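# Slide the held gear down its shaft, meshed with neighbours

## Task

The left gripper begins holding a gear a little above the top of a shaft. Lower the gear onto that shaft until it sits fully down and level, at right angles to the shaft, with its teeth engaged with both neighbouring gears. Forcing or wedging it too hard counts as failure.

## Robot and tools

Robot: two arms, left_arm and right_arm, each with six revolute joints and a parallel two-finger gripper. In every row and every per-joint list the order is waist, shoulder, elbow, wrist pitch, wrist yaw, wrist roll. Stated ranges in rad: waist -2.618 to 3.054, shoulder 0.000 to 3.142, elbow 0.000 to 3.142, wrist pitch -1.571 to 1.571, wrist yaw -1.571 to 1.571, wrist roll -2.094 to 2.094. Real ends may differ by up to 0.059 rad either way.

Frames: the scene frame sits at table-top height midway between the arms; +x points out over the table, +z up, and left_arm is on the +y side. left_arm's base is near (+0.006, +0.304, -0.005) m and right_arm's near (-0.002, -0.271, -0.001) m, both nearly unrotated. Each hand's end_effector_position (m) and end_effector_quat_wxyz are reported in that arm's own base frame. The position is the point between the finger pads, just behind the tips; the fingers extend along the gripper's +z and open along its y. Reported hand poses may be a few cm off. Cameras: cam_high is fixed on a beam behind the arms; cam_left_wrist and cam_right_wrist ride on the hands. All images are 896x504.

execute_actions(actions, cameras): actions is a list of actions; each action is a list of up to 15 rows, one row per 1/30 s step; a short action repeats its last row to fill 15 steps. A row is one flat list of 14 numbers in [-1, 1] covering both arms: left_arm's six joint values then its opening, then right_arm's six joint values then its opening. Joint values are offsets, not poses: they are measured from the arm's Joint targets as they stood when that action began (not from the previous row), so sending the same offset again moves the arm further. Scale: 1.0 equals 2.224 rad for waist, shoulder and elbow, and 8.485 rad for the three wrist joints. Opening is an absolute setting: +1 fully open (about 87 mm between pads), +0.5 about 69 mm, 0 about 43 mm, -0.5 about 18 mm, -1 closed. An action that would carry a joint more than 0.059 rad outside its range is rejected for both arms; a malformed action, or a bad first action, voids the whole call. cameras is a list of names, ["all"], [] for none; images come by default only with an empty actions list, which also reports the current state.

move(target, speed, blend, opening_speed, blocking, cameras): target is one 14-number row laid out as above, or a list of up to 15 such rows; every row's joint values are offsets from the same current Joint targets, not from the previous row, and the openings are absolute. All joints travel together, so the hand usually follows a curve; there is no collision avoidance. speed is the top rate in rad/s of whichever joint has furthest to go (0.01 to 12.57, default 0.5), one number or one per target. blend (rad) lets the path round corners at intermediate targets; 0 stops at each. opening_speed sets how fast the openings change, per second on the -1..+1 scale, at least 0.2. blocking=false returns after about 0.5 s while motion continues. The result adds a move: line such as done, off_target (resting more than 0.035 rad from target), moving, held or fault, plus limits=held if steps were withheld. Faster contact hits harder; aiming further past a contact presses harder.

wait(seconds 0 to 10) lets time pass with commands held. stop() brakes a running move. zoom_image(camera, region [x0, y0, x1, y1] in pixels, at most 504 by 504) enlarges part of a camera's newest image. read_manual(section) only returns licence text. finished_scene(scene) ends the current scene with its number; call nothing after it.

Result lines: Joint positions (rad, last entry per arm is gripper 0 closed to 1 open), Joint velocities (may read within noise), Joint targets (the base for your next offsets), Tool commands, grip_measured (opening on the command scale), Joint torques (N m, include gravity and friction, offset and noisy, wrap at ±28), and warnings: joint sent to its limit, joint command not followed (clearance check altered targets), MOTOR HOT, OVER-TEMPERATURE FAULT (the arm folds and idles).

Limits on motion: each joint target stays within 0.339 rad (first three) or 2.2 rad (wrists) of the measured angle per step, and targets that would move a hand over 200 mm are scaled back, so large offsets can take several actions. Friction and weight can leave joints short; tiny turns may not happen.

Cautions: keep left_arm's opening command below the gear's width reading, roughly 0.04 under grip_measured at contact for a firm hold, and resend it every time, since a 0 there means half open and would drop the gear. Lower slowly along the shaft axis, check alignment with cam_high and the wrist cameras, and stop pushing once seated; release only when the gear is at rest. Avoid hitting the bar, plate and rail behind the table, the table, or the other arm, and keep the grippers from squeezing each other or the camera cables. Don't leave arms stretched or pushing for long, as motors heat. To relieve a push, command targets back past the measured joint positions.

Each tool is called after "Request:" as name(argument=value, ...) on one line, values as JSON.

## Session

Request:
execute_actions(actions=[])

Request:
zoom_image(camera="cam_left_wrist", region=[320, 60, 680, 360])

Nothing of this call was run. Scene 2 begins with your next reply.

Nothing of this call was run. Scene 2 begins with your next reply.

Request:
execute_actions(actions=[])

Request:
zoom_image(camera="cam_left_wrist", region=[320, 60, 680, 360])

Request:
zoom_image(camera="cam_high", region=[450, 190, 590, 310])

Scene clock: 0.00 s.
left_arm: end_effector_position=(+0.2826, -0.1438, +0.1208) grip_measured=-0.511 end_effector_quat_wxyz=(-0.008, +0.859, +0.512, +0.005) | right_arm: end_effector_position=(+0.3825, +0.0000, +0.3605) grip_measured=+1.000 end_effector_quat_wxyz=(+0.707, +0.000, +0.707, +0.000)
Joint positions: left_arm=[-0.61 1.758 1.505 -1.329 -0.015 1.457 0.244] | right_arm=[0 1.047 1.047 0 0 0 1]
Joint velocities: within noise
Joint torques (N m): no reading
Heat: left arm: 28 °C; right arm: 27 °C.
Joint targets: left_arm=[-0.607 1.747 1.512 -1.335 -0.020 1.457] | right_arm=[0.000 1.043 1.058 0.005 -0.001 0.000]
Tool commands: left_gripper/opening=-1.0 right_gripper/opening=+1.0

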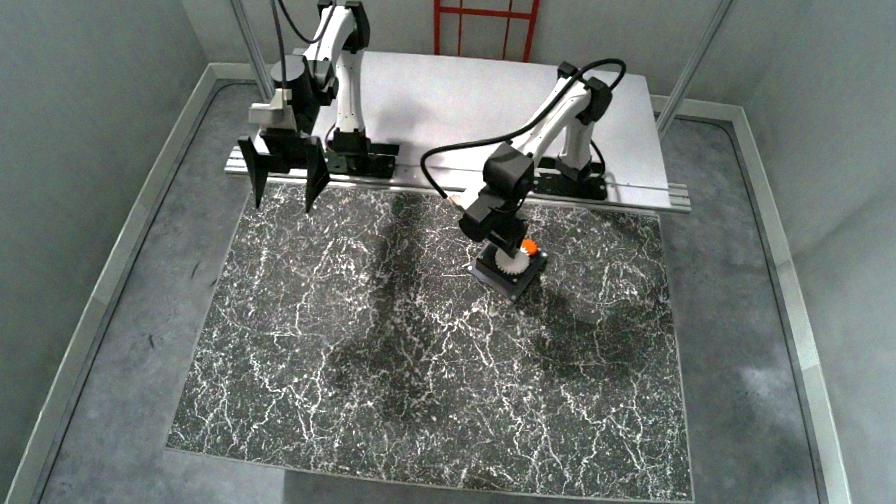

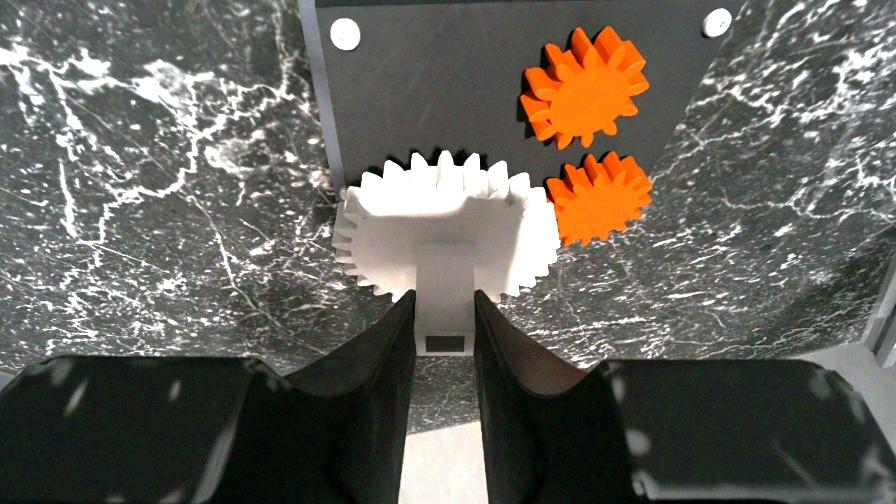

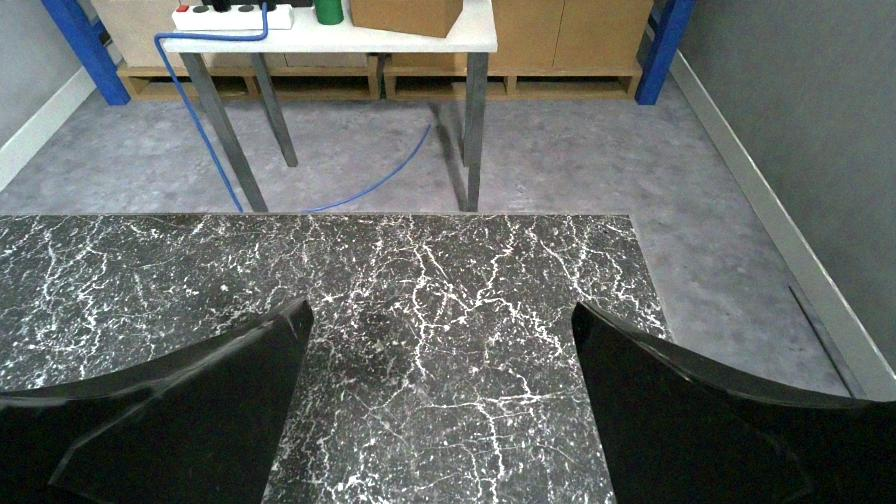

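Scaled by 1.400 from the camera's 896x504 image, which has a finer 1280x720 frame.

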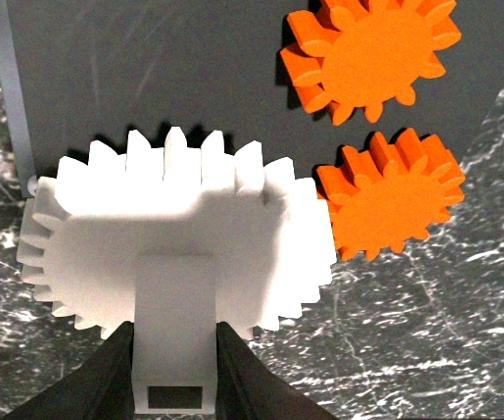

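Scaled by 3.600 from the camera's 896x504 image, which has a finer 1280x720 frame.

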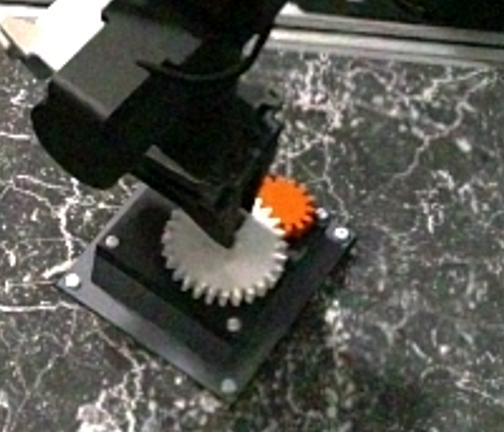

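Request:
move(target=[[-0.0003,0.0004,-0.0155,0.0042,0,0,-1,0,0,0,0,0,0,1],[0.006,0.0004,-0.0155,0.0042,0,0,-1,0,0,0,0,0,0,1]], speed=[0.05,0.015])

Request:
move(target=[-0.0063,0,0,0,0,0,-1,0,0,0,0,0,0,1], speed=0.015)

Request:
move(target=[-0.006,0,0,0,0,0,-1,0,0,0,0,0,0,1], speed=0.015)

Scene clock: 49.73 s.
left_arm: end_effector_position=(+0.2834, -0.1428, +0.1169) grip_measured=-0.511 end_effector_quat_wxyz=(-0.007, +0.858, +0.513, +0.005) | right_arm: end_effector_position=(+0.3825, +0.0000, +0.3605) grip_measured=+1.000 end_effector_quat_wxyz=(+0.707, +0.000, +0.707, +0.000)
Joint positions: left_arm=[-0.606 1.758 1.49 -1.312 -0.015 1.457 0.244] | right_arm=[0 1.047 1.047 0 0 0 1]
Joint torques (N m): left_arm=[0.92 -7.35 4.37 0.5 0.12 -0.01] | right_arm=[-0.24 -2.84 8.1 2.25 -0.07 0.09]
Heat: left arm: 32 °C; right arm: 32 °C.
Joint targets: left_arm=[-0.594 1.748 1.478 -1.300 -0.020 1.457] | right_arm=[0.000 1.043 1.058 0.005 -0.001 0.000]
move: done

Scene clock: 50.90 s.
left_arm: end_effector_position=(+0.2834, -0.1428, +0.1169) grip_measured=-0.511 end_effector_quat_wxyz=(-0.007, +0.858, +0.513, +0.005) | right_arm: end_effector_position=(+0.3825, +0.0000, +0.3605) grip_measured=+1.000 end_effector_quat_wxyz=(+0.707, +0.000, +0.707, +0.000)
Joint positions: left_arm=[-0.606 1.758 1.49 -1.312 -0.015 1.457 0.244] | right_arm=[0 1.047 1.047 0 0 0 1]
Joint torques (N m): left_arm=[-0.36 -7.35 4.44 0.5 0.11 -0.03] | right_arm=[-0.24 -2.84 8.09 2.25 -0.07 0.09]
Heat: left arm: 32 °C; right arm: 32 °C.
Joint targets: left_arm=[-0.608 1.748 1.478 -1.300 -0.020 1.457] | right_arm=[0.000 1.043 1.058 0.005 -0.001 0.000]
move: done

Scene clock: 52.00 s.
left_arm: end_effector_position=(+0.2824, -0.1450, +0.1169) grip_measured=-0.511 end_effector_quat_wxyz=(-0.007, +0.860, +0.510, +0.005) | right_arm: end_effector_position=(+0.3825, +0.0000, +0.3605) grip_measured=+1.000 end_effector_quat_wxyz=(+0.707, +0.000, +0.707, +0.000)
Joint positions: left_arm=[-0.614 1.758 1.49 -1.311 -0.016 1.457 0.244] | right_arm=[0 1.047 1.047 0 0 0 1]
Joint torques (N m): left_arm=[-0.76 -7.34 4.4 0.48 0.12 -0.04] | right_arm=[-0.24 -2.84 8.09 2.25 -0.07 0.09]
Heat: left arm: 32 °C; right arm: 32 °C.
Joint targets: left_arm=[-0.621 1.748 1.478 -1.300 -0.020 1.457] | right_arm=[0.000 1.043 1.058 0.005 -0.001 0.000]
move: done

Request:
move(target=[[0.0095,0,0,0,0,0,-1,0,0,0,0,0,0,1],[0.006,0.0001,-0.0043,0.0012,0,0,-1,0,0,0,0,0,0,1]], speed=[0.05,0.03])

Request:
move(target=[0,0.0001,-0.0035,0.0009,0,0,-1,0,0,0,0,0,0,1], speed=0.03)

Scene clock: 59.87 s.
left_arm: end_effector_position=(+0.2831, -0.1437, +0.1166) grip_measured=-0.511 end_effector_quat_wxyz=(-0.007, +0.859, +0.512, +0.006) | right_arm: end_effector_position=(+0.3825, +0.0000, +0.3605) grip_measured=+1.000 end_effector_quat_wxyz=(+0.707, +0.000, +0.707, +0.000)
Joint positions: left_arm=[-0.609 1.758 1.489 -1.31 -0.016 1.457 0.244] | right_arm=[0 1.047 1.047 0 0 0 1]
Joint torques (N m): left_arm=[0.08 -7.46 3.66 0.58 0.15 -0.01] | right_arm=[-0.24 -2.84 8.1 2.25 -0.07 0.09]
Heat: left arm: 33 °C; right arm: 32 °C.
Joint targets: left_arm=[-0.608 1.748 1.468 -1.289 -0.020 1.457] | right_arm=[0.000 1.043 1.058 0.005 -0.001 0.000]
move: done

Scene clock: 60.57 s.
left_arm: end_effector_position=(+0.2831, -0.1436, +0.1162) grip_measured=-0.511 end_effector_quat_wxyz=(-0.008, +0.859, +0.512, +0.006) | right_arm: end_effector_position=(+0.3825, +0.0000, +0.3605) grip_measured=+1.000 end_effector_quat_wxyz=(+0.707, +0.000, +0.707, +0.000)
Joint positions: left_arm=[-0.609 1.758 1.487 -1.308 -0.017 1.457 0.244] | right_arm=[0 1.047 1.047 0 0 0 1]
Joint torques (N m): left_arm=[0.05 -7.36 3.22 0.62 0.14 -0.05] | right_arm=[-0.24 -2.84 8.1 2.25 -0.07 0.1]
Heat: left arm: 33 °C; right arm: 32 °C.
Joint targets: left_arm=[-0.608 1.748 1.461 -1.282 -0.020 1.457] | right_arm=[0.000 1.043 1.058 0.005 -0.001 0.000]
move: done

Request:
move(target=[0.009,0,0,0,0,0,-1,0,0,0,0,0,0,1], speed=0.02)

Request:
move(target=[-0.018,0,0,0,0,0,-1,0,0,0,0,0,0,1], speed=0.02)

Scene clock: 66.00 s.
left_arm: end_effector_position=(+0.2845, -0.1420, +0.1162) grip_measured=-0.511 end_effector_quat_wxyz=(-0.007, +0.857, +0.515, +0.006) | right_arm: end_effector_position=(+0.3825, +0.0000, +0.3605) grip_measured=+1.000 end_effector_quat_wxyz=(+0.707, +0.000, +0.707, +0.000)
Joint positions: left_arm=[-0.603 1.758 1.487 -1.306 -0.017 1.457 0.244] | right_arm=[0 1.047 1.047 0 0 0 1]
Joint torques (N m): left_arm=[1.2 -7.3 3.32 0.6 0.14 -0.04] | right_arm=[-0.24 -2.84 8.1 2.25 -0.07 0.09]
Heat: left arm: 33 °C; right arm: 33 °C.
Joint targets: left_arm=[-0.588 1.748 1.461 -1.282 -0.020 1.457] | right_arm=[0.000 1.043 1.058 0.005 -0.001 0.000]
move: done

Scene clock: 68.23 s.
left_arm: end_effector_position=(+0.2836, -0.1442, +0.1164) grip_measured=-0.511 end_effector_quat_wxyz=(-0.011, +0.862, +0.507, +0.014) | right_arm: end_effector_position=(+0.3825, +0.0000, +0.3605) grip_measured=+1.000 end_effector_quat_wxyz=(+0.707, +0.000, +0.707, +0.000)
Joint positions: left_arm=[-0.62 1.758 1.484 -1.305 -0.035 1.457 0.244] | right_arm=[0 1.047 1.047 0 0 0 1]
Joint torques (N m): left_arm=[-0.9 -7.35 3.48 0.61 0.35 -0.04] | right_arm=[-0.24 -2.82 8.09 2.25 -0.07 0.09]
Heat: left arm: 33 °C; right arm: 33 °C.
Joint targets: left_arm=[-0.628 1.748 1.461 -1.282 -0.020 1.457] | right_arm=[0.000 1.043 1.058 0.005 -0.001 0.000]
move: done

Request:
move(target=[[0.008,0,0.018,-0.0045,0,0,-1,0,0,0,0,0,0,1],[0.083,0,0.018,-0.0045,0,0,-1,0,0,0,0,0,0,1]], speed=[0.1,0.15], cameras=["cam_left_wrist"])

Request:
zoom_image(camera="cam_left_wrist", region=[320, 0, 680, 300])

Scene clock: 95.10 s.
left_arm: end_effector_position=(+0.3031, -0.0964, +0.1165) grip_measured=-0.511 end_effector_quat_wxyz=(-0.009, +0.816, +0.578, +0.009) | right_arm: end_effector_position=(+0.3825, +0.0000, +0.3605) grip_measured=+1.000 end_effector_quat_wxyz=(+0.707, +0.000, +0.707, +0.000)
Joint positions: left_arm=[-0.453 1.758 1.486 -1.306 -0.025 1.457 0.244] | right_arm=[0 1.047 1.047 0 0 0 1]
Joint torques (N m): left_arm=[0.66 -7.31 6.48 0.25 0.25 0] | right_arm=[-0.25 -2.82 8.09 2.25 -0.07 0.09]
Heat: left arm: 34 °C; right arm: 34 °C.
Joint targets: left_arm=[-0.443 1.748 1.501 -1.320 -0.020 1.457] | right_arm=[0.000 1.043 1.058 0.005 -0.001 0.000]
move: done
camera_calibration:
cam_left_wrist: T_world_to_cam=[[-0.941756, 0.336298, 0.0000345905, 0.316356], [0.203476, 0.569724, 0.796249, -0.0802157], [0.267757, 0.749879, -0.604969, 0.2031], [0, 0, 0, 1]] pos_world=[0.259871, -0.21299, 0.18673]
Images, in order (width x height): cam_left_wrist 896x504.

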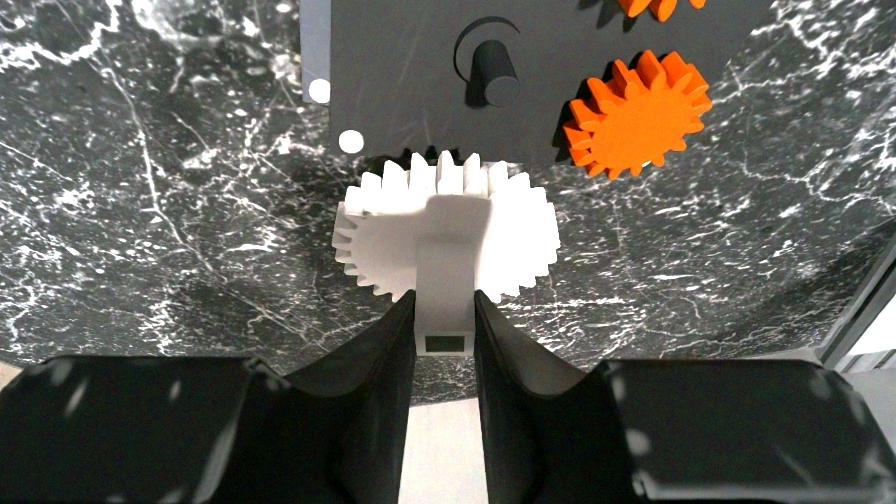

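Scaled by 1.400 from the camera's 896x504 image, which has a finer 1280x720 frame.

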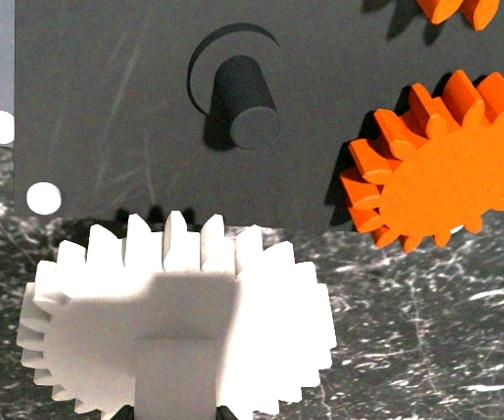

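Request:
move(target=[-0.0191,-0.02415,-0.02176,-0.0006,0,0,-1,0,0,0,0,0,0,1], speed=0.1, cameras=["cam_left_wrist"])

Request:
zoom_image(camera="cam_left_wrist", region=[320, 0, 680, 300])

Scene clock: 136.00 s.
left_arm: end_effector_position=(+0.2944, -0.1023, +0.1182) grip_measured=-0.511 end_effector_quat_wxyz=(-0.008, +0.825, +0.566, +0.009) | right_arm: end_effector_position=(+0.3825, +0.0000, +0.3605) grip_measured=+1.000 end_effector_quat_wxyz=(+0.707, +0.000, +0.707, +0.000)
Joint positions: left_arm=[-0.482 1.732 1.462 -1.307 -0.025 1.457 0.244] | right_arm=[0 1.047 1.047 0 0 0 1]
Joint torques (N m): left_arm=[-0.53 -9.21 4.53 0.2 0.21 -0.03] | right_arm=[-0.23 -2.84 8.1 2.25 -0.07 0.09]
Heat: left arm: 35 °C; right arm: 36 °C.
Joint targets: left_arm=[-0.486 1.694 1.452 -1.325 -0.020 1.457] | right_arm=[0.000 1.043 1.058 0.005 -0.001 0.000]
move: off_target (left_arm); left_arm: the shoulder is farthest, 0.038 rad from its target
camera_calibration:
cam_left_wrist: T_world_to_cam=[[-0.931628, 0.363412, -0.00141833, 0.310088], [0.219074, 0.564715, 0.795678, -0.0814552], [0.28996, 0.740965, -0.605718, 0.203521], [0, 0, 0, 1]] pos_world=[0.247718, -0.217492, 0.188528]
Images, in order (width x height): cam_left_wrist 896x504.

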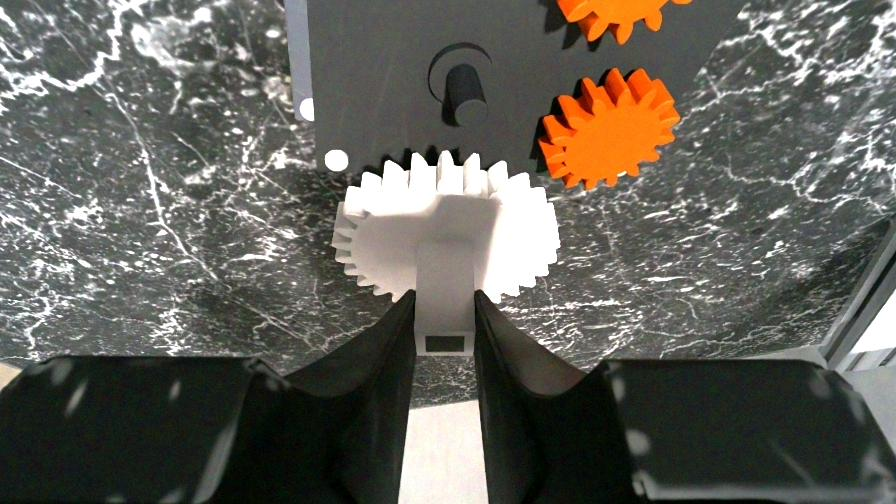

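Scaled by 1.400 from the camera's 896x504 image, which has a finer 1280x720 frame.

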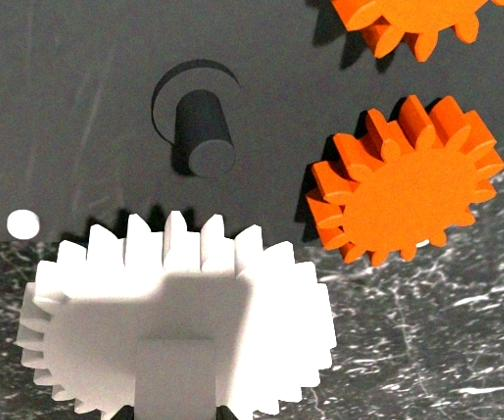

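Request:
move(target=[-0.0746,-0.0076,-0.0062,-0.0012,0,0,-1,0,0,0,0,0,0,1], speed=0.15, cameras=["cam_left_wrist"])

Scene clock: 152.23 s.
left_arm: end_effector_position=(+0.2691, -0.1464, +0.1190) grip_measured=-0.511 end_effector_quat_wxyz=(-0.010, +0.869, +0.495, +0.009) | right_arm: end_effector_position=(+0.3825, +0.0000, +0.3605) grip_measured=+1.000 end_effector_quat_wxyz=(+0.707, +0.000, +0.707, +0.000)
Joint positions: left_arm=[-0.648 1.717 1.448 -1.314 -0.024 1.457 0.244] | right_arm=[0 1.047 1.047 0 0 0 1]
Joint torques (N m): left_arm=[-0.54 -9.28 4.57 0.13 0.25 -0.02] | right_arm=[-0.24 -2.82 8.1 2.25 -0.07 0.09]
Heat: left arm: 35 °C; right arm: 36 °C.
Joint targets: left_arm=[-0.652 1.677 1.439 -1.335 -0.020 1.457] | right_arm=[0.000 1.043 1.058 0.005 -0.001 0.000]
move: off_target (left_arm); left_arm: the shoulder is farthest, 0.040 rad from its target
camera_calibration:
cam_left_wrist: T_world_to_cam=[[-0.858794, 0.512303, 0.00435897, 0.304105], [0.313325, 0.518469, 0.795624, -0.0838679], [0.40534, 0.684642, -0.605776, 0.204746], [0, 0, 0, 1]] pos_world=[0.204449, -0.252488, 0.189432]
Images, in order (width x height): cam_left_wrist 896x504.

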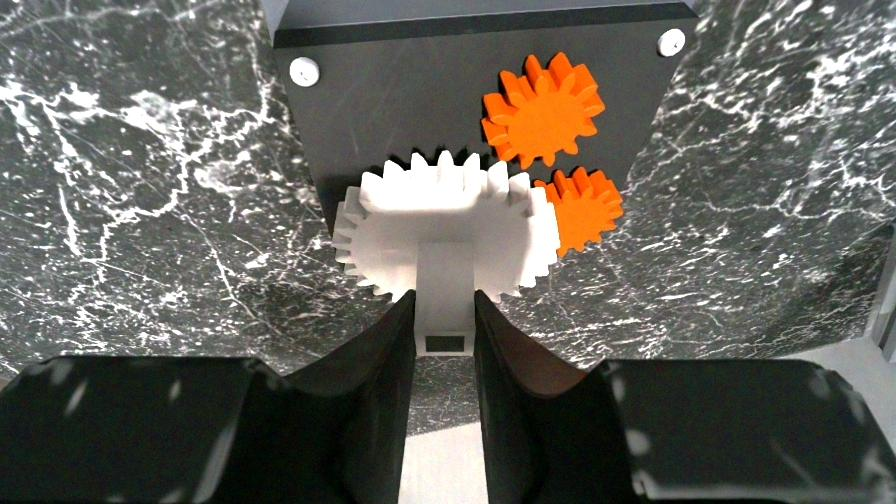

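Request:
move(target=[[0.0099,0,0,0,0,0,-1,0,0,0,0,0,0,1],[0.0099,0,-0.007,0.0048,0,0,-1,0,0,0,0,0,0,1]], speed=0.04)

Scene clock: 161.33 s.
left_arm: end_effector_position=(+0.2688, -0.1434, +0.1173) grip_measured=-0.511 end_effector_quat_wxyz=(-0.011, +0.867, +0.498, +0.008) | right_arm: end_effector_position=(+0.3825, +0.0000, +0.3605) grip_measured=+1.000 end_effector_quat_wxyz=(+0.707, +0.000, +0.707, +0.000)
Joint positions: left_arm=[-0.64 1.712 1.435 -1.307 -0.024 1.457 0.244] | right_arm=[0 1.047 1.047 0 0 0 1]
Joint torques (N m): left_arm=[0.85 -8.87 4.41 0.47 0.23 -0.03] | right_arm=[-0.24 -2.84 8.1 2.25 -0.07 0.09]
Heat: left arm: 37 °C; right arm: 36 °C.
Joint targets: left_arm=[-0.630 1.677 1.423 -1.294 -0.020 1.457] | right_arm=[0.000 1.043 1.058 0.005 -0.001 0.000]
move: done

Request:
move(target=[0,0.0135,0.0054,0,0,0,-1,0,0,0,0,0,0,1], speed=0.04)

Scene clock: 167.77 s.
left_arm: end_effector_position=(+0.2688, -0.1434, +0.1173) grip_measured=-0.511 end_effector_quat_wxyz=(-0.011, +0.867, +0.498, +0.008) | right_arm: end_effector_position=(+0.3825, +0.0000, +0.3605) grip_measured=+1.000 end_effector_quat_wxyz=(+0.707, +0.000, +0.707, +0.000)
Joint positions: left_arm=[-0.64 1.712 1.435 -1.307 -0.024 1.457 0.244] | right_arm=[0 1.047 1.047 0 0 0 1]
Joint torques (N m): left_arm=[0.83 -6.46 5.41 0.48 0.21 -0.05] | right_arm=[-0.24 -2.84 8.1 2.25 -0.07 0.09]
Heat: left arm: 37 °C; right arm: 37 °C.
Joint targets: left_arm=[-0.630 1.707 1.435 -1.294 -0.020 1.457] | right_arm=[0.000 1.043 1.058 0.005 -0.001 0.000]
move: done

Request:
move(target=[0,0.0075,0.0022,0,0,0,-1,0,0,0,0,0,0,1], speed=0.04)

Scene clock: 171.17 s.
left_arm: end_effector_position=(+0.2688, -0.1434, +0.1173) grip_measured=-0.511 end_effector_quat_wxyz=(-0.011, +0.867, +0.498, +0.008) | right_arm: end_effector_position=(+0.3825, +0.0000, +0.3605) grip_measured=+1.000 end_effector_quat_wxyz=(+0.707, +0.000, +0.707, +0.000)
Joint positions: left_arm=[-0.64 1.712 1.435 -1.307 -0.024 1.457 0.244] | right_arm=[0 1.047 1.047 0 0 0 1]
Joint torques (N m): left_arm=[0.79 -5.23 5.7 0.49 0.22 -0.04] | right_arm=[-0.24 -2.84 8.1 2.25 -0.07 0.09]
Heat: left arm: 37 °C; right arm: 37 °C.
Joint targets: left_arm=[-0.630 1.724 1.440 -1.294 -0.020 1.457] | right_arm=[0.000 1.043 1.058 0.005 -0.001 0.000]
move: done

Request:
move(target=[0,0.0095,0.0022,0.0003,0,0,-1,0,0,0,0,0,0,1], speed=0.03)

Scene clock: 177.00 s.
left_arm: end_effector_position=(+0.2688, -0.1434, +0.1168) grip_measured=-0.511 end_effector_quat_wxyz=(-0.012, +0.867, +0.498, +0.008) | right_arm: end_effector_position=(+0.3825, +0.0000, +0.3605) grip_measured=+1.000 end_effector_quat_wxyz=(+0.707, +0.000, +0.707, +0.000)
Joint positions: left_arm=[-0.64 1.714 1.435 -1.307 -0.024 1.457 0.244] | right_arm=[0 1.047 1.047 0 0 0 1]
Joint torques (N m): left_arm=[0.77 -3.71 6.11 0.51 0.24 -0.02] | right_arm=[-0.24 -2.84 8.1 2.25 -0.07 0.09]
Heat: left arm: 36 °C; right arm: 37 °C.
Joint targets: left_arm=[-0.630 1.745 1.445 -1.292 -0.020 1.457] | right_arm=[0.000 1.043 1.058 0.005 -0.001 0.000]
move: done

Request:
move(target=[0,0.0042,0.0068,0,0,0,-1,0,0,0,0,0,0,1], speed=0.03)

Scene clock: 181.77 s.
left_arm: end_effector_position=(+0.2719, -0.1454, +0.1111) grip_measured=-0.511 end_effector_quat_wxyz=(-0.017, +0.867, +0.498, +0.007) | right_arm: end_effector_position=(+0.3825, +0.0000, +0.3605) grip_measured=+1.000 end_effector_quat_wxyz=(+0.707, +0.000, +0.707, +0.000)
Joint positions: left_arm=[-0.64 1.739 1.441 -1.298 -0.026 1.457 0.244] | right_arm=[0 1.047 1.047 0 0 0 1]
Joint torques (N m): left_arm=[0.9 -5.18 6.82 0.4 0.25 -0.03] | right_arm=[-0.24 -2.84 8.1 2.25 -0.07 0.09]
Heat: left arm: 36 °C; right arm: 37 °C.
Joint targets: left_arm=[-0.630 1.755 1.460 -1.292 -0.020 1.457] | right_arm=[0.000 1.043 1.058 0.005 -0.001 0.000]
move: done

Request:
move(target=[-0.0015,0.0015,-0.022,0.0052,0,0,-1,0,0,0,0,0,0,1], speed=0.04, cameras=["cam_left_wrist"])

Scene clock: 192.63 s.
left_arm: end_effector_position=(+0.2726, -0.1459, +0.1074) grip_measured=-0.511 end_effector_quat_wxyz=(-0.015, +0.867, +0.498, +0.008) | right_arm: end_effector_position=(+0.3825, +0.0000, +0.3605) grip_measured=+1.000 end_effector_quat_wxyz=(+0.707, +0.000, +0.707, +0.000)
Joint positions: left_arm=[-0.64 1.739 1.426 -1.28 -0.026 1.457 0.244] | right_arm=[0 1.047 1.047 0 0 0 1]
Joint torques (N m): left_arm=[0.54 -4.83 4.11 0.66 0.24 -0.01] | right_arm=[-0.24 -2.84 8.1 2.25 -0.06 0.09]
Heat: left arm: 35 °C; right arm: 37 °C.
Joint targets: left_arm=[-0.633 1.758 1.411 -1.248 -0.020 1.457] | right_arm=[0.000 1.043 1.058 0.005 -0.001 0.000]
move: done
camera_calibration:
cam_left_wrist: T_world_to_cam=[[-0.862397, 0.506061, 0.0132089, 0.305959], [0.31453, 0.515193, 0.797275, -0.0769704], [0.396664, 0.691722, -0.603472, 0.199042], [0, 0, 0, 1]] pos_world=[0.209114, -0.252861, 0.177441]
Images, in order (width x height): cam_left_wrist 896x504.

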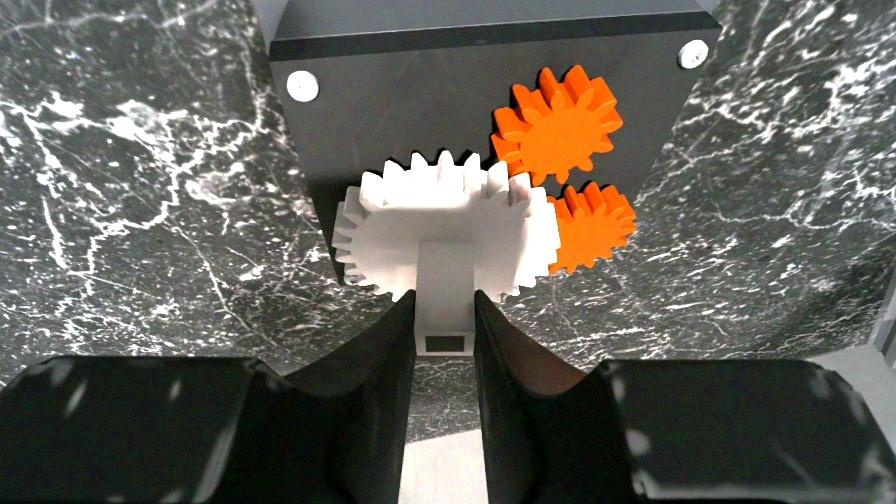

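Request:
move(target=[0,0,-0.0108,0.0035,0,0,-1,0,0,0,0,0,0,1], speed=0.04)

Scene clock: 200.53 s.
left_arm: end_effector_position=(+0.2729, -0.1452, +0.1056) grip_measured=-0.511 end_effector_quat_wxyz=(-0.016, +0.867, +0.498, +0.010) | right_arm: end_effector_position=(+0.3825, +0.0000, +0.3605) grip_measured=+1.000 end_effector_quat_wxyz=(+0.707, +0.000, +0.707, +0.000)
Joint positions: left_arm=[-0.64 1.739 1.418 -1.272 -0.03 1.457 0.244] | right_arm=[0 1.047 1.047 0 0 0 1]
Joint torques (N m): left_arm=[0.47 -4.77 2.82 0.86 0.31 -0.01] | right_arm=[-0.24 -2.84 8.1 2.25 -0.06 0.09]
Heat: left arm: 34 °C; right arm: 38 °C.
Joint targets: left_arm=[-0.633 1.758 1.387 -1.218 -0.020 1.457] | right_arm=[0.000 1.043 1.058 0.005 -0.001 0.000]
move: off_target (left_arm); left_arm: the wrist pitch is farthest, 0.053 rad from its target

Request:
execute_actions(actions=[])

Request:
zoom_image(camera="cam_left_wrist", region=[460, 60, 660, 300])

Scene clock: 205.03 s.
left_arm: end_effector_position=(+0.2729, -0.1452, +0.1056) grip_measured=-0.511 end_effector_quat_wxyz=(-0.016, +0.867, +0.498, +0.010) | right_arm: end_effector_position=(+0.3825, +0.0000, +0.3605) grip_measured=+1.000 end_effector_quat_wxyz=(+0.707, +0.000, +0.707, +0.000)
Joint positions: left_arm=[-0.64 1.739 1.418 -1.272 -0.03 1.457 0.244] | right_arm=[0 1.047 1.047 0 0 0 1]
Joint velocities: within noise
Joint torques (N m): left_arm=[0.5 -4.79 2.84 0.87 0.3 -0.02] | right_arm=[-0.24 -2.84 8.1 2.25 -0.07 0.09]
Heat: left arm: 34 °C; right arm: 38 °C.
Joint targets: left_arm=[-0.633 1.758 1.387 -1.218 -0.020 1.457] | right_arm=[0.000 1.043 1.058 0.005 -0.001 0.000]
Tool commands: left_gripper/opening=-1.0 right_gripper/opening=+1.0
camera_calibration:
cam_left_wrist: T_world_to_cam=[[-0.862393, 0.50608, 0.0127009, 0.306054], [0.312535, 0.512508, 0.799786, -0.0761197], [0.398246, 0.6937, -0.600151, 0.196875], [0, 0, 0, 1]] pos_world=[0.209324, -0.252448, 0.175147]

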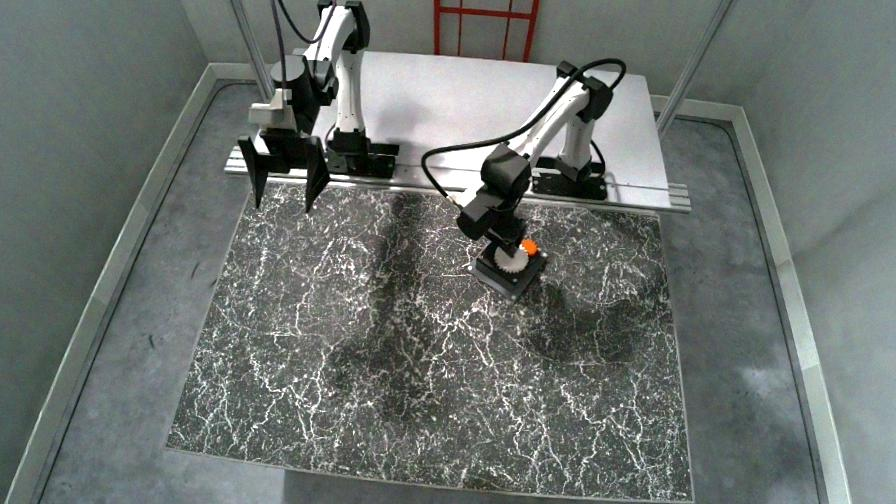

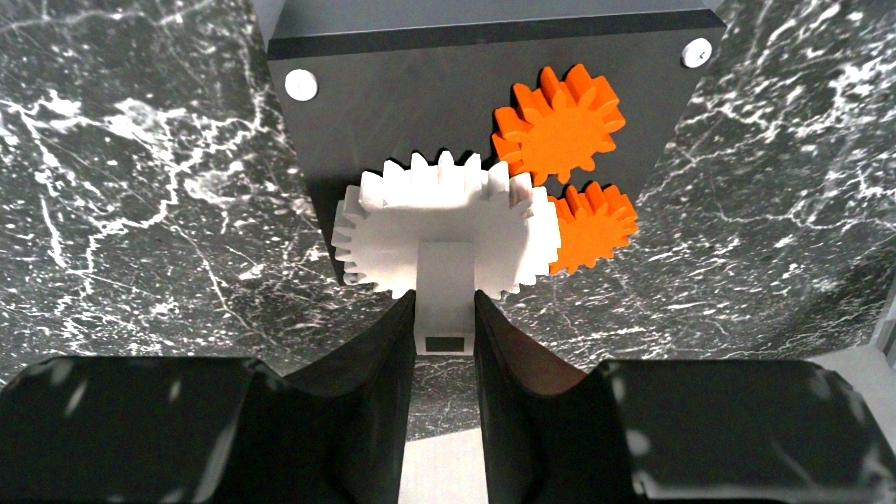

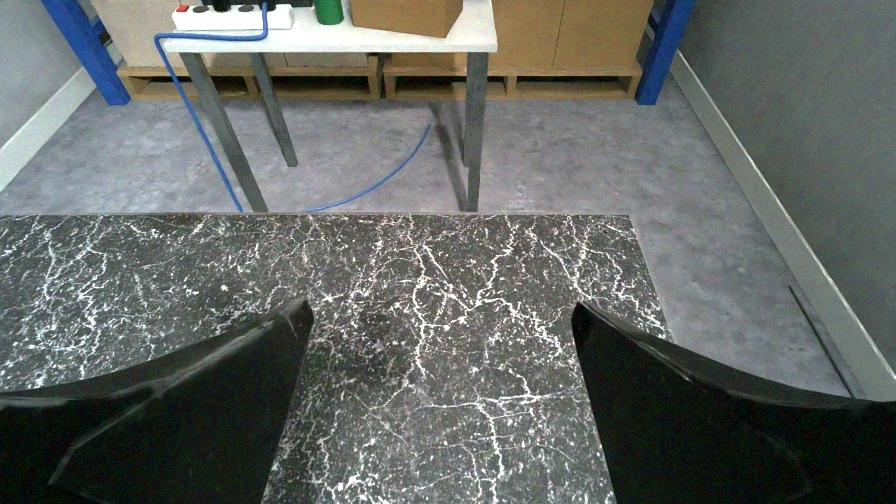

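Scaled by 2.100 from the camera's 896x504 image, which has a finer 1280x720 frame.

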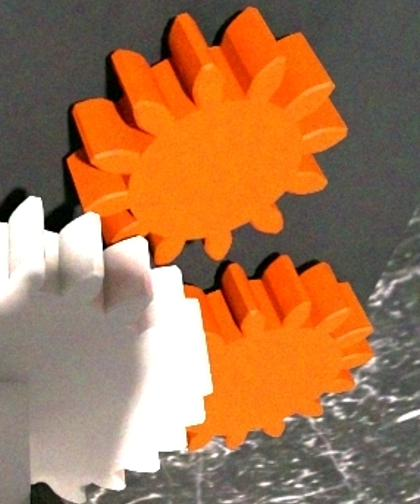

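Request:
move(target=[[0,0,0.018,-0.004,0,0,-1,0,0,0,0,0,0,1],[0.0103,-0.036,-0.004,0,0.0038,0,-1,0,0,0,0,0,0,1]], speed=0.04)

Scene clock: 237.80 s.
left_arm: end_effector_position=(+0.2728, -0.1442, +0.1059) grip_measured=-0.511 end_effector_quat_wxyz=(+0.005, +0.862, +0.507, +0.002) | right_arm: end_effector_position=(+0.3825, +0.0000, +0.3605) grip_measured=+1.000 end_effector_quat_wxyz=(+0.707, +0.000, +0.707, +0.000)
Joint positions: left_arm=[-0.621 1.709 1.391 -1.243 0 1.457 0.244] | right_arm=[0 1.047 1.047 0 0 0 1]
Joint torques (N m): left_arm=[0.84 -8.57 4.33 0.65 0.34 -0.03] | right_arm=[-0.24 -2.84 8.1 2.25 -0.06 0.09]
Heat: left arm: 32 °C; right arm: 38 °C.
Joint targets: left_arm=[-0.610 1.678 1.378 -1.218 0.012 1.457] | right_arm=[0.000 1.043 1.058 0.005 -0.001 0.000]
move: done

Request:
move(target=[0.0072,-0.0139,-0.0148,0.0034,0.0028,0,-1,0,0,0,0,0,0,1], speed=0.04)

Scene clock: 242.13 s.
left_arm: end_effector_position=(+0.2723, -0.1429, +0.1054) grip_measured=-0.511 end_effector_quat_wxyz=(+0.023, +0.858, +0.514, -0.002) | right_arm: end_effector_position=(+0.3825, +0.0000, +0.3605) grip_measured=+1.000 end_effector_quat_wxyz=(+0.707, +0.000, +0.707, +0.000)
Joint positions: left_arm=[-0.605 1.678 1.358 -1.21 0.023 1.457 0.244] | right_arm=[0 1.047 1.047 0 0 0 1]
Joint torques (N m): left_arm=[0.84 -8.49 4.42 0.66 0.36 -0.01] | right_arm=[-0.24 -2.84 8.1 2.25 -0.07 0.09]
Heat: left arm: 33 °C; right arm: 39 °C.
Joint targets: left_arm=[-0.594 1.647 1.345 -1.189 0.036 1.457] | right_arm=[0.000 1.043 1.058 0.005 -0.001 0.000]
move: done

Request:
move(target=[-0.0002,0,-0.009,0.0024,0,0,-1,0,0,0,0,0,0,1], speed=0.04)

Scene clock: 246.83 s.
left_arm: end_effector_position=(+0.2720, -0.1429, +0.1052) grip_measured=-0.511 end_effector_quat_wxyz=(+0.029, +0.858, +0.513, +0.000) | right_arm: end_effector_position=(+0.3825, +0.0000, +0.3605) grip_measured=+1.000 end_effector_quat_wxyz=(+0.707, +0.000, +0.707, +0.000)
Joint positions: left_arm=[-0.605 1.667 1.344 -1.196 0.024 1.457 0.244] | right_arm=[0 1.047 1.047 0 0 0 1]
Joint torques (N m): left_arm=[0.81 -7.45 3.86 0.74 0.35 -0.03] | right_arm=[-0.24 -2.84 8.09 2.25 -0.06 0.1]
Heat: left arm: 33 °C; right arm: 39 °C.
Joint targets: left_arm=[-0.595 1.647 1.325 -1.169 0.036 1.457] | right_arm=[0.000 1.043 1.058 0.005 -0.001 0.000]
move: done

Request:
move(target=[0,-0.0075,-0.0081,0.0003,0,0.0141,-1,0,0,0,0,0,0,1], speed=0.05)

Scene clock: 260.63 s.
left_arm: end_effector_position=(+0.2722, -0.1428, +0.1049) grip_measured=-0.511 end_effector_quat_wxyz=(+0.029, +0.882, +0.470, +0.001) | right_arm: end_effector_position=(+0.3825, +0.0000, +0.3605) grip_measured=+1.000 end_effector_quat_wxyz=(+0.707, +0.000, +0.707, +0.000)
Joint positions: left_arm=[-0.605 1.651 1.325 -1.192 0.025 1.557 0.244] | right_arm=[0 1.047 1.047 0 0 0 1]
Joint torques (N m): left_arm=[0.75 -7.42 4.01 0.71 0.35 0.15] | right_arm=[-0.24 -2.84 8.1 2.25 -0.06 0.09]
Heat: left arm: 35 °C; right arm: 39 °C.
Joint targets: left_arm=[-0.595 1.630 1.307 -1.166 0.036 1.577] | right_arm=[0.000 1.043 1.058 0.005 -0.001 0.000]
move: done

Request:
move(target=[0,-0.0065,-0.0075,0.0003,0,0.0118,-1,0,0,0,0,0,0,1], speed=0.05, cameras=["cam_left_wrist"])

Request:
zoom_image(camera="cam_left_wrist", region=[460, 60, 660, 300])

Scene clock: 266.43 s.
left_arm: end_effector_position=(+0.2721, -0.1431, +0.1046) grip_measured=-0.511 end_effector_quat_wxyz=(+0.029, +0.904, +0.426, +0.002) | right_arm: end_effector_position=(+0.3825, +0.0000, +0.3605) grip_measured=+1.000 end_effector_quat_wxyz=(+0.707, +0.000, +0.707, +0.000)
Joint positions: left_arm=[-0.605 1.637 1.308 -1.19 0.026 1.655 0.244] | right_arm=[0 1.047 1.047 0 0 0 1]
Joint torques (N m): left_arm=[0.77 -7.32 3.99 0.71 0.34 0.19] | right_arm=[-0.24 -2.84 8.09 2.25 -0.07 0.09]
Heat: left arm: 35 °C; right arm: 39 °C.
Joint targets: left_arm=[-0.595 1.616 1.290 -1.164 0.036 1.677] | right_arm=[0.000 1.043 1.058 0.005 -0.001 0.000]
move: done
camera_calibration:
cam_left_wrist: T_world_to_cam=[[-0.768011, 0.637706, -0.0590819, 0.305009], [0.375119, 0.522695, 0.765556, -0.0880304], [0.519081, 0.565793, -0.640651, 0.148172], [0, 0, 0, 1]] pos_world=[0.190359, -0.232328, 0.180339]
Images, in order (width x height): cam_left_wrist 896x504.

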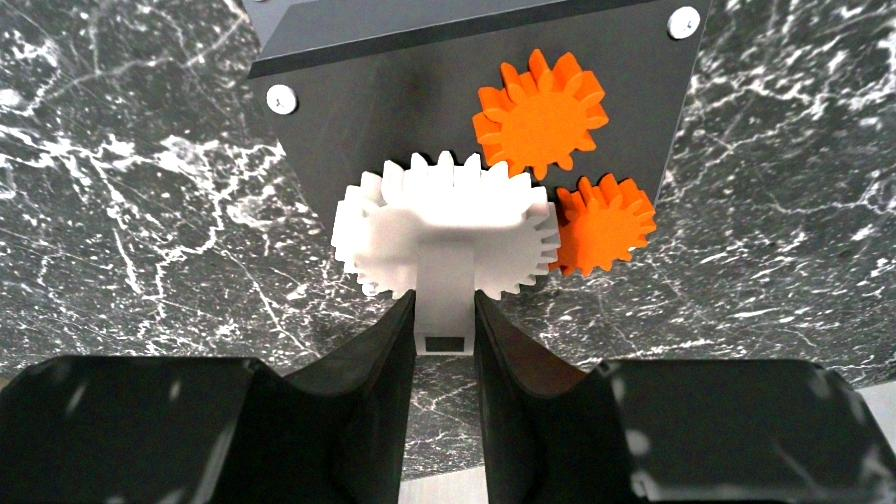

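Scaled by 2.100 from the camera's 896x504 image, which has a finer 1280x720 frame.

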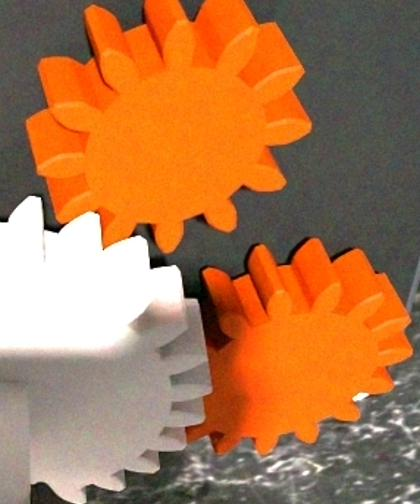

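Request:
move(target=[[0,0,-0.007,0.0016,0,0,-1,0,0,0,0,0,0,1],[0,-0.0065,-0.0145,0.0018,0,0.0118,-1,0,0,0,0,0,0,1]], speed=0.05)

Scene clock: 277.00 s.
left_arm: end_effector_position=(+0.2716, -0.1434, +0.1036) grip_measured=-0.511 end_effector_quat_wxyz=(+0.032, +0.923, +0.383, +0.006) | right_arm: end_effector_position=(+0.3825, +0.0000, +0.3605) grip_measured=+1.000 end_effector_quat_wxyz=(+0.707, +0.000, +0.707, +0.000)
Joint positions: left_arm=[-0.605 1.614 1.278 -1.175 0.025 1.75 0.244] | right_arm=[0 1.047 1.047 0 0 0 1]
Joint torques (N m): left_arm=[0.79 -6.49 3.84 0.74 0.37 0.25] | right_arm=[-0.24 -2.84 8.09 2.25 -0.07 0.09]
Heat: left arm: 34 °C; right arm: 39 °C.
Joint targets: left_arm=[-0.595 1.601 1.258 -1.149 0.036 1.777] | right_arm=[0.000 1.043 1.058 0.005 -0.001 0.000]
move: done

Request:
move(target=[0,0.023,0.0234,-0.0092,0,0,-1,0,0,0,0,0,0,1], speed=0.05)

Scene clock: 293.37 s.
left_arm: end_effector_position=(+0.2714, -0.1433, +0.1038) grip_measured=-0.511 end_effector_quat_wxyz=(+0.025, +0.925, +0.379, +0.001) | right_arm: end_effector_position=(+0.3825, +0.0000, +0.3605) grip_measured=+1.000 end_effector_quat_wxyz=(+0.707, +0.000, +0.707, +0.000)
Joint positions: left_arm=[-0.605 1.628 1.296 -1.196 0.025 1.759 0.244] | right_arm=[0 1.047 1.047 0 0 0 1]
Joint torques (N m): left_arm=[0.77 -3.59 6.56 0.13 0.34 0.18] | right_arm=[-0.24 -2.84 8.1 2.25 -0.07 0.09]
Heat: left arm: 34 °C; right arm: 40 °C.
Joint targets: left_arm=[-0.595 1.653 1.310 -1.227 0.036 1.777] | right_arm=[0.000 1.043 1.058 0.005 -0.001 0.000]
move: done

Request:
move(target=[0,-0.006,-0.018,0.0052,0,0,-1,0,0,0,0,0,0,1], speed=0.05)

Scene clock: 298.93 s.
left_arm: end_effector_position=(+0.2714, -0.1433, +0.1034) grip_measured=-0.511 end_effector_quat_wxyz=(+0.025, +0.925, +0.379, +0.001) | right_arm: end_effector_position=(+0.3825, +0.0000, +0.3605) grip_measured=+1.000 end_effector_quat_wxyz=(+0.707, +0.000, +0.707, +0.000)
Joint positions: left_arm=[-0.605 1.628 1.294 -1.194 0.025 1.759 0.244] | right_arm=[0 1.047 1.047 0 0 0 1]
Joint torques (N m): left_arm=[0.75 -4.75 3.48 0.55 0.37 0.18] | right_arm=[-0.24 -2.84 8.09 2.25 -0.07 0.09]
Heat: left arm: 33 °C; right arm: 40 °C.
Joint targets: left_arm=[-0.595 1.639 1.270 -1.182 0.036 1.777] | right_arm=[0.000 1.043 1.058 0.005 -0.001 0.000]
move: done

Request:
move(target=[0,0.013,0.001,0.0008,0,-0.0161,-1,0,0,0,0,0,0,1], speed=0.05, cameras=["cam_left_wrist"])

Request:
zoom_image(camera="cam_left_wrist", region=[460, 60, 660, 300])

Scene clock: 314.93 s.
left_arm: end_effector_position=(+0.2711, -0.1427, +0.1029) grip_measured=-0.511 end_effector_quat_wxyz=(+0.031, +0.905, +0.425, +0.002) | right_arm: end_effector_position=(+0.3825, +0.0000, +0.3605) grip_measured=+1.000 end_effector_quat_wxyz=(+0.707, +0.000, +0.707, +0.000)
Joint positions: left_arm=[-0.605 1.63 1.294 -1.179 0.026 1.657 0.244] | right_arm=[0 1.047 1.047 0 0 0 1]
Joint torques (N m): left_arm=[0.83 -2.63 3.66 0.5 0.34 -0.18] | right_arm=[-0.24 -2.84 8.1 2.25 -0.06 0.09]
Heat: left arm: 33 °C; right arm: 40 °C.
Joint targets: left_arm=[-0.595 1.668 1.272 -1.176 0.036 1.641] | right_arm=[0.000 1.043 1.058 0.005 -0.001 0.000]
move: off_target (left_arm); left_arm: the shoulder is farthest, 0.038 rad from its target
camera_calibration:
cam_left_wrist: T_world_to_cam=[[-0.76686, 0.638794, -0.0621903, 0.30401], [0.374318, 0.523854, 0.765156, -0.0862423], [0.521356, 0.563488, -0.640835, 0.146438], [0, 0, 0, 1]] pos_world=[0.189069, -0.231537, 0.178738]
Images, in order (width x height): cam_left_wrist 896x504.

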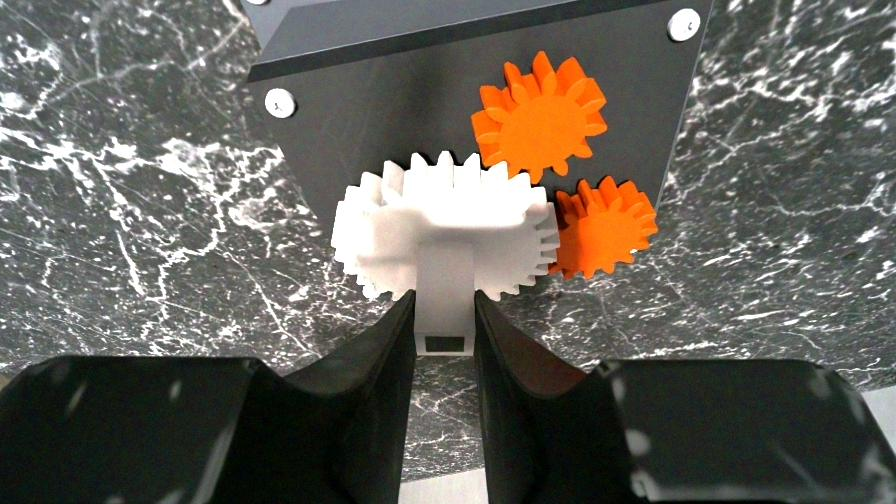

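Scaled by 2.100 from the camera's 896x504 image, which has a finer 1280x720 frame.

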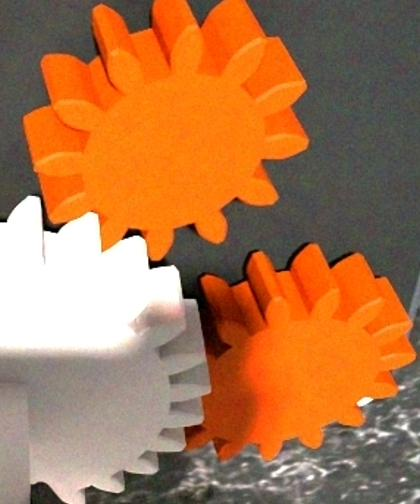

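Request:
move(target=[0,0,-0.0135,0,0,0,-1,0,0,0,0,0,0,1], speed=0.05)

Scene clock: 320.17 s.
left_arm: end_effector_position=(+0.2708, -0.1424, +0.1018) grip_measured=-0.511 end_effector_quat_wxyz=(+0.030, +0.904, +0.426, +0.002) | right_arm: end_effector_position=(+0.3825, +0.0000, +0.3605) grip_measured=+1.000 end_effector_quat_wxyz=(+0.707, +0.000, +0.707, +0.000)
Joint positions: left_arm=[-0.605 1.63 1.29 -1.176 0.026 1.655 0.244] | right_arm=[0 1.047 1.047 0 0 0 1]
Joint torques (N m): left_arm=[0.84 -2.77 1.61 0.48 0.31 -0.17] | right_arm=[-0.24 -2.84 8.09 2.25 -0.06 0.09]
Heat: left arm: 32 °C; right arm: 40 °C.
Joint targets: left_arm=[-0.595 1.668 1.242 -1.176 0.036 1.641] | right_arm=[0.000 1.043 1.058 0.005 -0.001 0.000]
move: off_target (left_arm); left_arm: the elbow is farthest, 0.048 rad from its target

Request:
move(target=[-0.0045,-0.013,0,0,-0.0012,0.0017,-1,0,0,0,0,0,0,1], speed=0.05)

Scene clock: 326.13 s.
left_arm: end_effector_position=(+0.2709, -0.1429, +0.1007) grip_measured=-0.511 end_effector_quat_wxyz=(+0.032, +0.904, +0.426, +0.003) | right_arm: end_effector_position=(+0.3825, +0.0000, +0.3605) grip_measured=+1.000 end_effector_quat_wxyz=(+0.707, +0.000, +0.707, +0.000)
Joint positions: left_arm=[-0.606 1.628 1.282 -1.166 0.026 1.655 0.244] | right_arm=[0 1.047 1.047 0 0 0 1]
Joint torques (N m): left_arm=[0.01 -4.67 2.32 0.42 0.18 -0.02] | right_arm=[-0.24 -2.84 8.1 2.25 -0.07 0.09]
Heat: left arm: 32 °C; right arm: 40 °C.
Joint targets: left_arm=[-0.605 1.639 1.242 -1.176 0.026 1.655] | right_arm=[0.000 1.043 1.058 0.005 -0.001 0.000]
move: off_target (left_arm); left_arm: the elbow is farthest, 0.040 rad from its target

Request:
move(target=[-0.0002,0.0015,-0.009,0.0037,0,0,-1,0,0,0,0,0,0,1], speed=0.05)

Scene clock: 335.40 s.
left_arm: end_effector_position=(+0.2709, -0.1433, +0.0993) grip_measured=-0.511 end_effector_quat_wxyz=(+0.036, +0.905, +0.425, +0.007) | right_arm: end_effector_position=(+0.3825, +0.0000, +0.3605) grip_measured=+1.000 end_effector_quat_wxyz=(+0.707, +0.000, +0.707, +0.000)
Joint positions: left_arm=[-0.608 1.619 1.266 -1.148 0.025 1.655 0.244] | right_arm=[0 1.047 1.047 0 0 0 1]
Joint torques (N m): left_arm=[0.2 -3.67 1.89 0.53 0.22 -0.05] | right_arm=[-0.24 -2.84 8.12 2.25 -0.07 0.09]
Heat: left arm: 32 °C; right arm: 40 °C.
Joint targets: left_arm=[-0.605 1.642 1.222 -1.144 0.026 1.655] | right_arm=[0.000 1.043 1.058 0.005 -0.001 0.000]
move: off_target (left_arm); left_arm: the elbow is farthest, 0.044 rad from its target

Request:
move(target=[-0.001,0.012,0.012,-0.0055,0,0,-1,0,0,0,0,0,0,1], speed=0.05)

Request:
move(target=[0,-0.003,-0.012,0.0015,0,0,-1,0,0,0,0,0,0,1], speed=0.05, cameras=["cam_left_wrist"])

Scene clock: 344.13 s.
left_arm: end_effector_position=(+0.2708, -0.1432, +0.0995) grip_measured=-0.511 end_effector_quat_wxyz=(+0.036, +0.905, +0.425, +0.006) | right_arm: end_effector_position=(+0.3825, +0.0000, +0.3605) grip_measured=+1.000 end_effector_quat_wxyz=(+0.707, +0.000, +0.707, +0.000)
Joint positions: left_arm=[-0.608 1.619 1.267 -1.15 0.025 1.655 0.244] | right_arm=[0 1.047 1.047 0 0 0 1]
Joint torques (N m): left_arm=[-0.05 -1.58 4.11 0.13 0.24 -0.01] | right_arm=[-0.24 -2.84 8.1 2.25 -0.07 0.09]
Heat: left arm: 31 °C; right arm: 40 °C.
Joint targets: left_arm=[-0.608 1.669 1.249 -1.191 0.026 1.655] | right_arm=[0.000 1.043 1.058 0.005 -0.001 0.000]
move: off_target (left_arm); left_arm: the shoulder is farthest, 0.050 rad from its target

Scene clock: 344.90 s.
left_arm: end_effector_position=(+0.2708, -0.1432, +0.0995) grip_measured=-0.511 end_effector_quat_wxyz=(+0.036, +0.905, +0.425, +0.006) | right_arm: end_effector_position=(+0.3825, +0.0000, +0.3605) grip_measured=+1.000 end_effector_quat_wxyz=(+0.707, +0.000, +0.707, +0.000)
Joint positions: left_arm=[-0.608 1.619 1.267 -1.15 0.025 1.655 0.244] | right_arm=[0 1.047 1.047 0 0 0 1]
Joint torques (N m): left_arm=[-0.1 -2.04 1.83 0.24 0.22 -0.01] | right_arm=[-0.24 -2.84 8.1 2.25 -0.06 0.1]
Heat: left arm: 31 °C; right arm: 40 °C.
Joint targets: left_arm=[-0.608 1.662 1.222 -1.178 0.026 1.655] | right_arm=[0.000 1.043 1.058 0.005 -0.001 0.000]
move: off_target (left_arm); left_arm: the elbow is farthest, 0.045 rad from its target
camera_calibration:
cam_left_wrist: T_world_to_cam=[[-0.765366, 0.639124, -0.0757351, 0.304849], [0.365604, 0.528601, 0.766103, -0.0802205], [0.529669, 0.55866, -0.63824, 0.141469], [0, 0, 0, 1]] pos_world=[0.187718, -0.231465, 0.174836]
Images, in order (width x height): cam_left_wrist 896x504.

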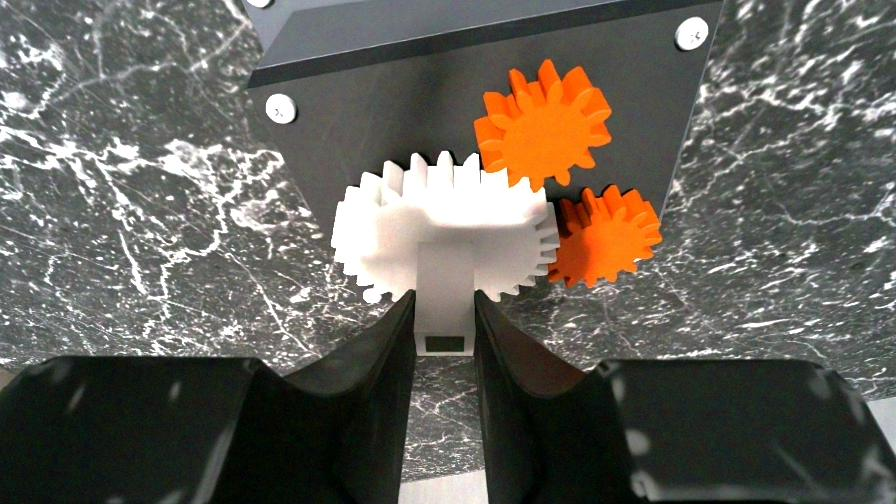

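Request:
move(target=[[0,-0.005,0.012,0.0012,0,0,-1,0,0,0,0,0,0,1],[0,-0.005,0.012,0.0012,0,0,-0.44,0,0,0,0,0,0,1]], speed=0.05, opening_speed=0.4, cameras=["cam_left_wrist"])

Scene clock: 352.73 s.
left_arm: end_effector_position=(+0.2690, -0.1421, +0.0927) grip_measured=-0.440 end_effector_quat_wxyz=(+0.026, +0.905, +0.425, +0.000) | right_arm: end_effector_position=(+0.3825, +0.0000, +0.3605) grip_measured=+1.000 end_effector_quat_wxyz=(+0.707, +0.000, +0.707, +0.000)
Joint positions: left_arm=[-0.608 1.636 1.26 -1.15 0.025 1.655 0.28] | right_arm=[0 1.047 1.047 0 0 0 1]
Joint torques (N m): left_arm=[-0.08 -4.38 4.56 0.28 0.22 -0.03] | right_arm=[-0.24 -2.84 8.1 2.25 -0.07 0.09]
Heat: left arm: 31 °C; right arm: 41 °C.
Joint targets: left_arm=[-0.608 1.651 1.249 -1.168 0.026 1.655] | right_arm=[0.000 1.043 1.058 0.005 -0.001 0.000]
move: done
camera_calibration:
cam_left_wrist: T_world_to_cam=[[-0.766593, 0.640038, -0.0518354, 0.300479], [0.380943, 0.518279, 0.765682, -0.0806461], [0.516931, 0.56722, -0.641127, 0.142432], [0, 0, 0, 1]] pos_world=[0.187439, -0.231311, 0.168642]
Images, in order (width x height): cam_left_wrist 896x504.

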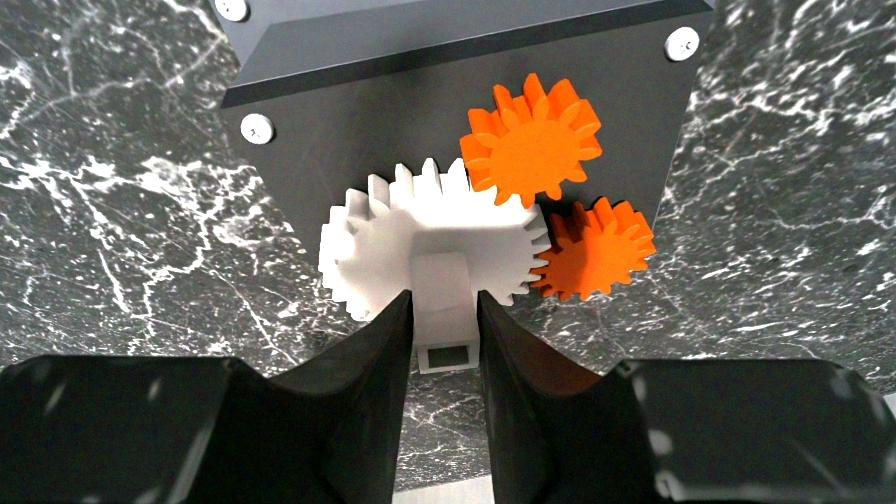

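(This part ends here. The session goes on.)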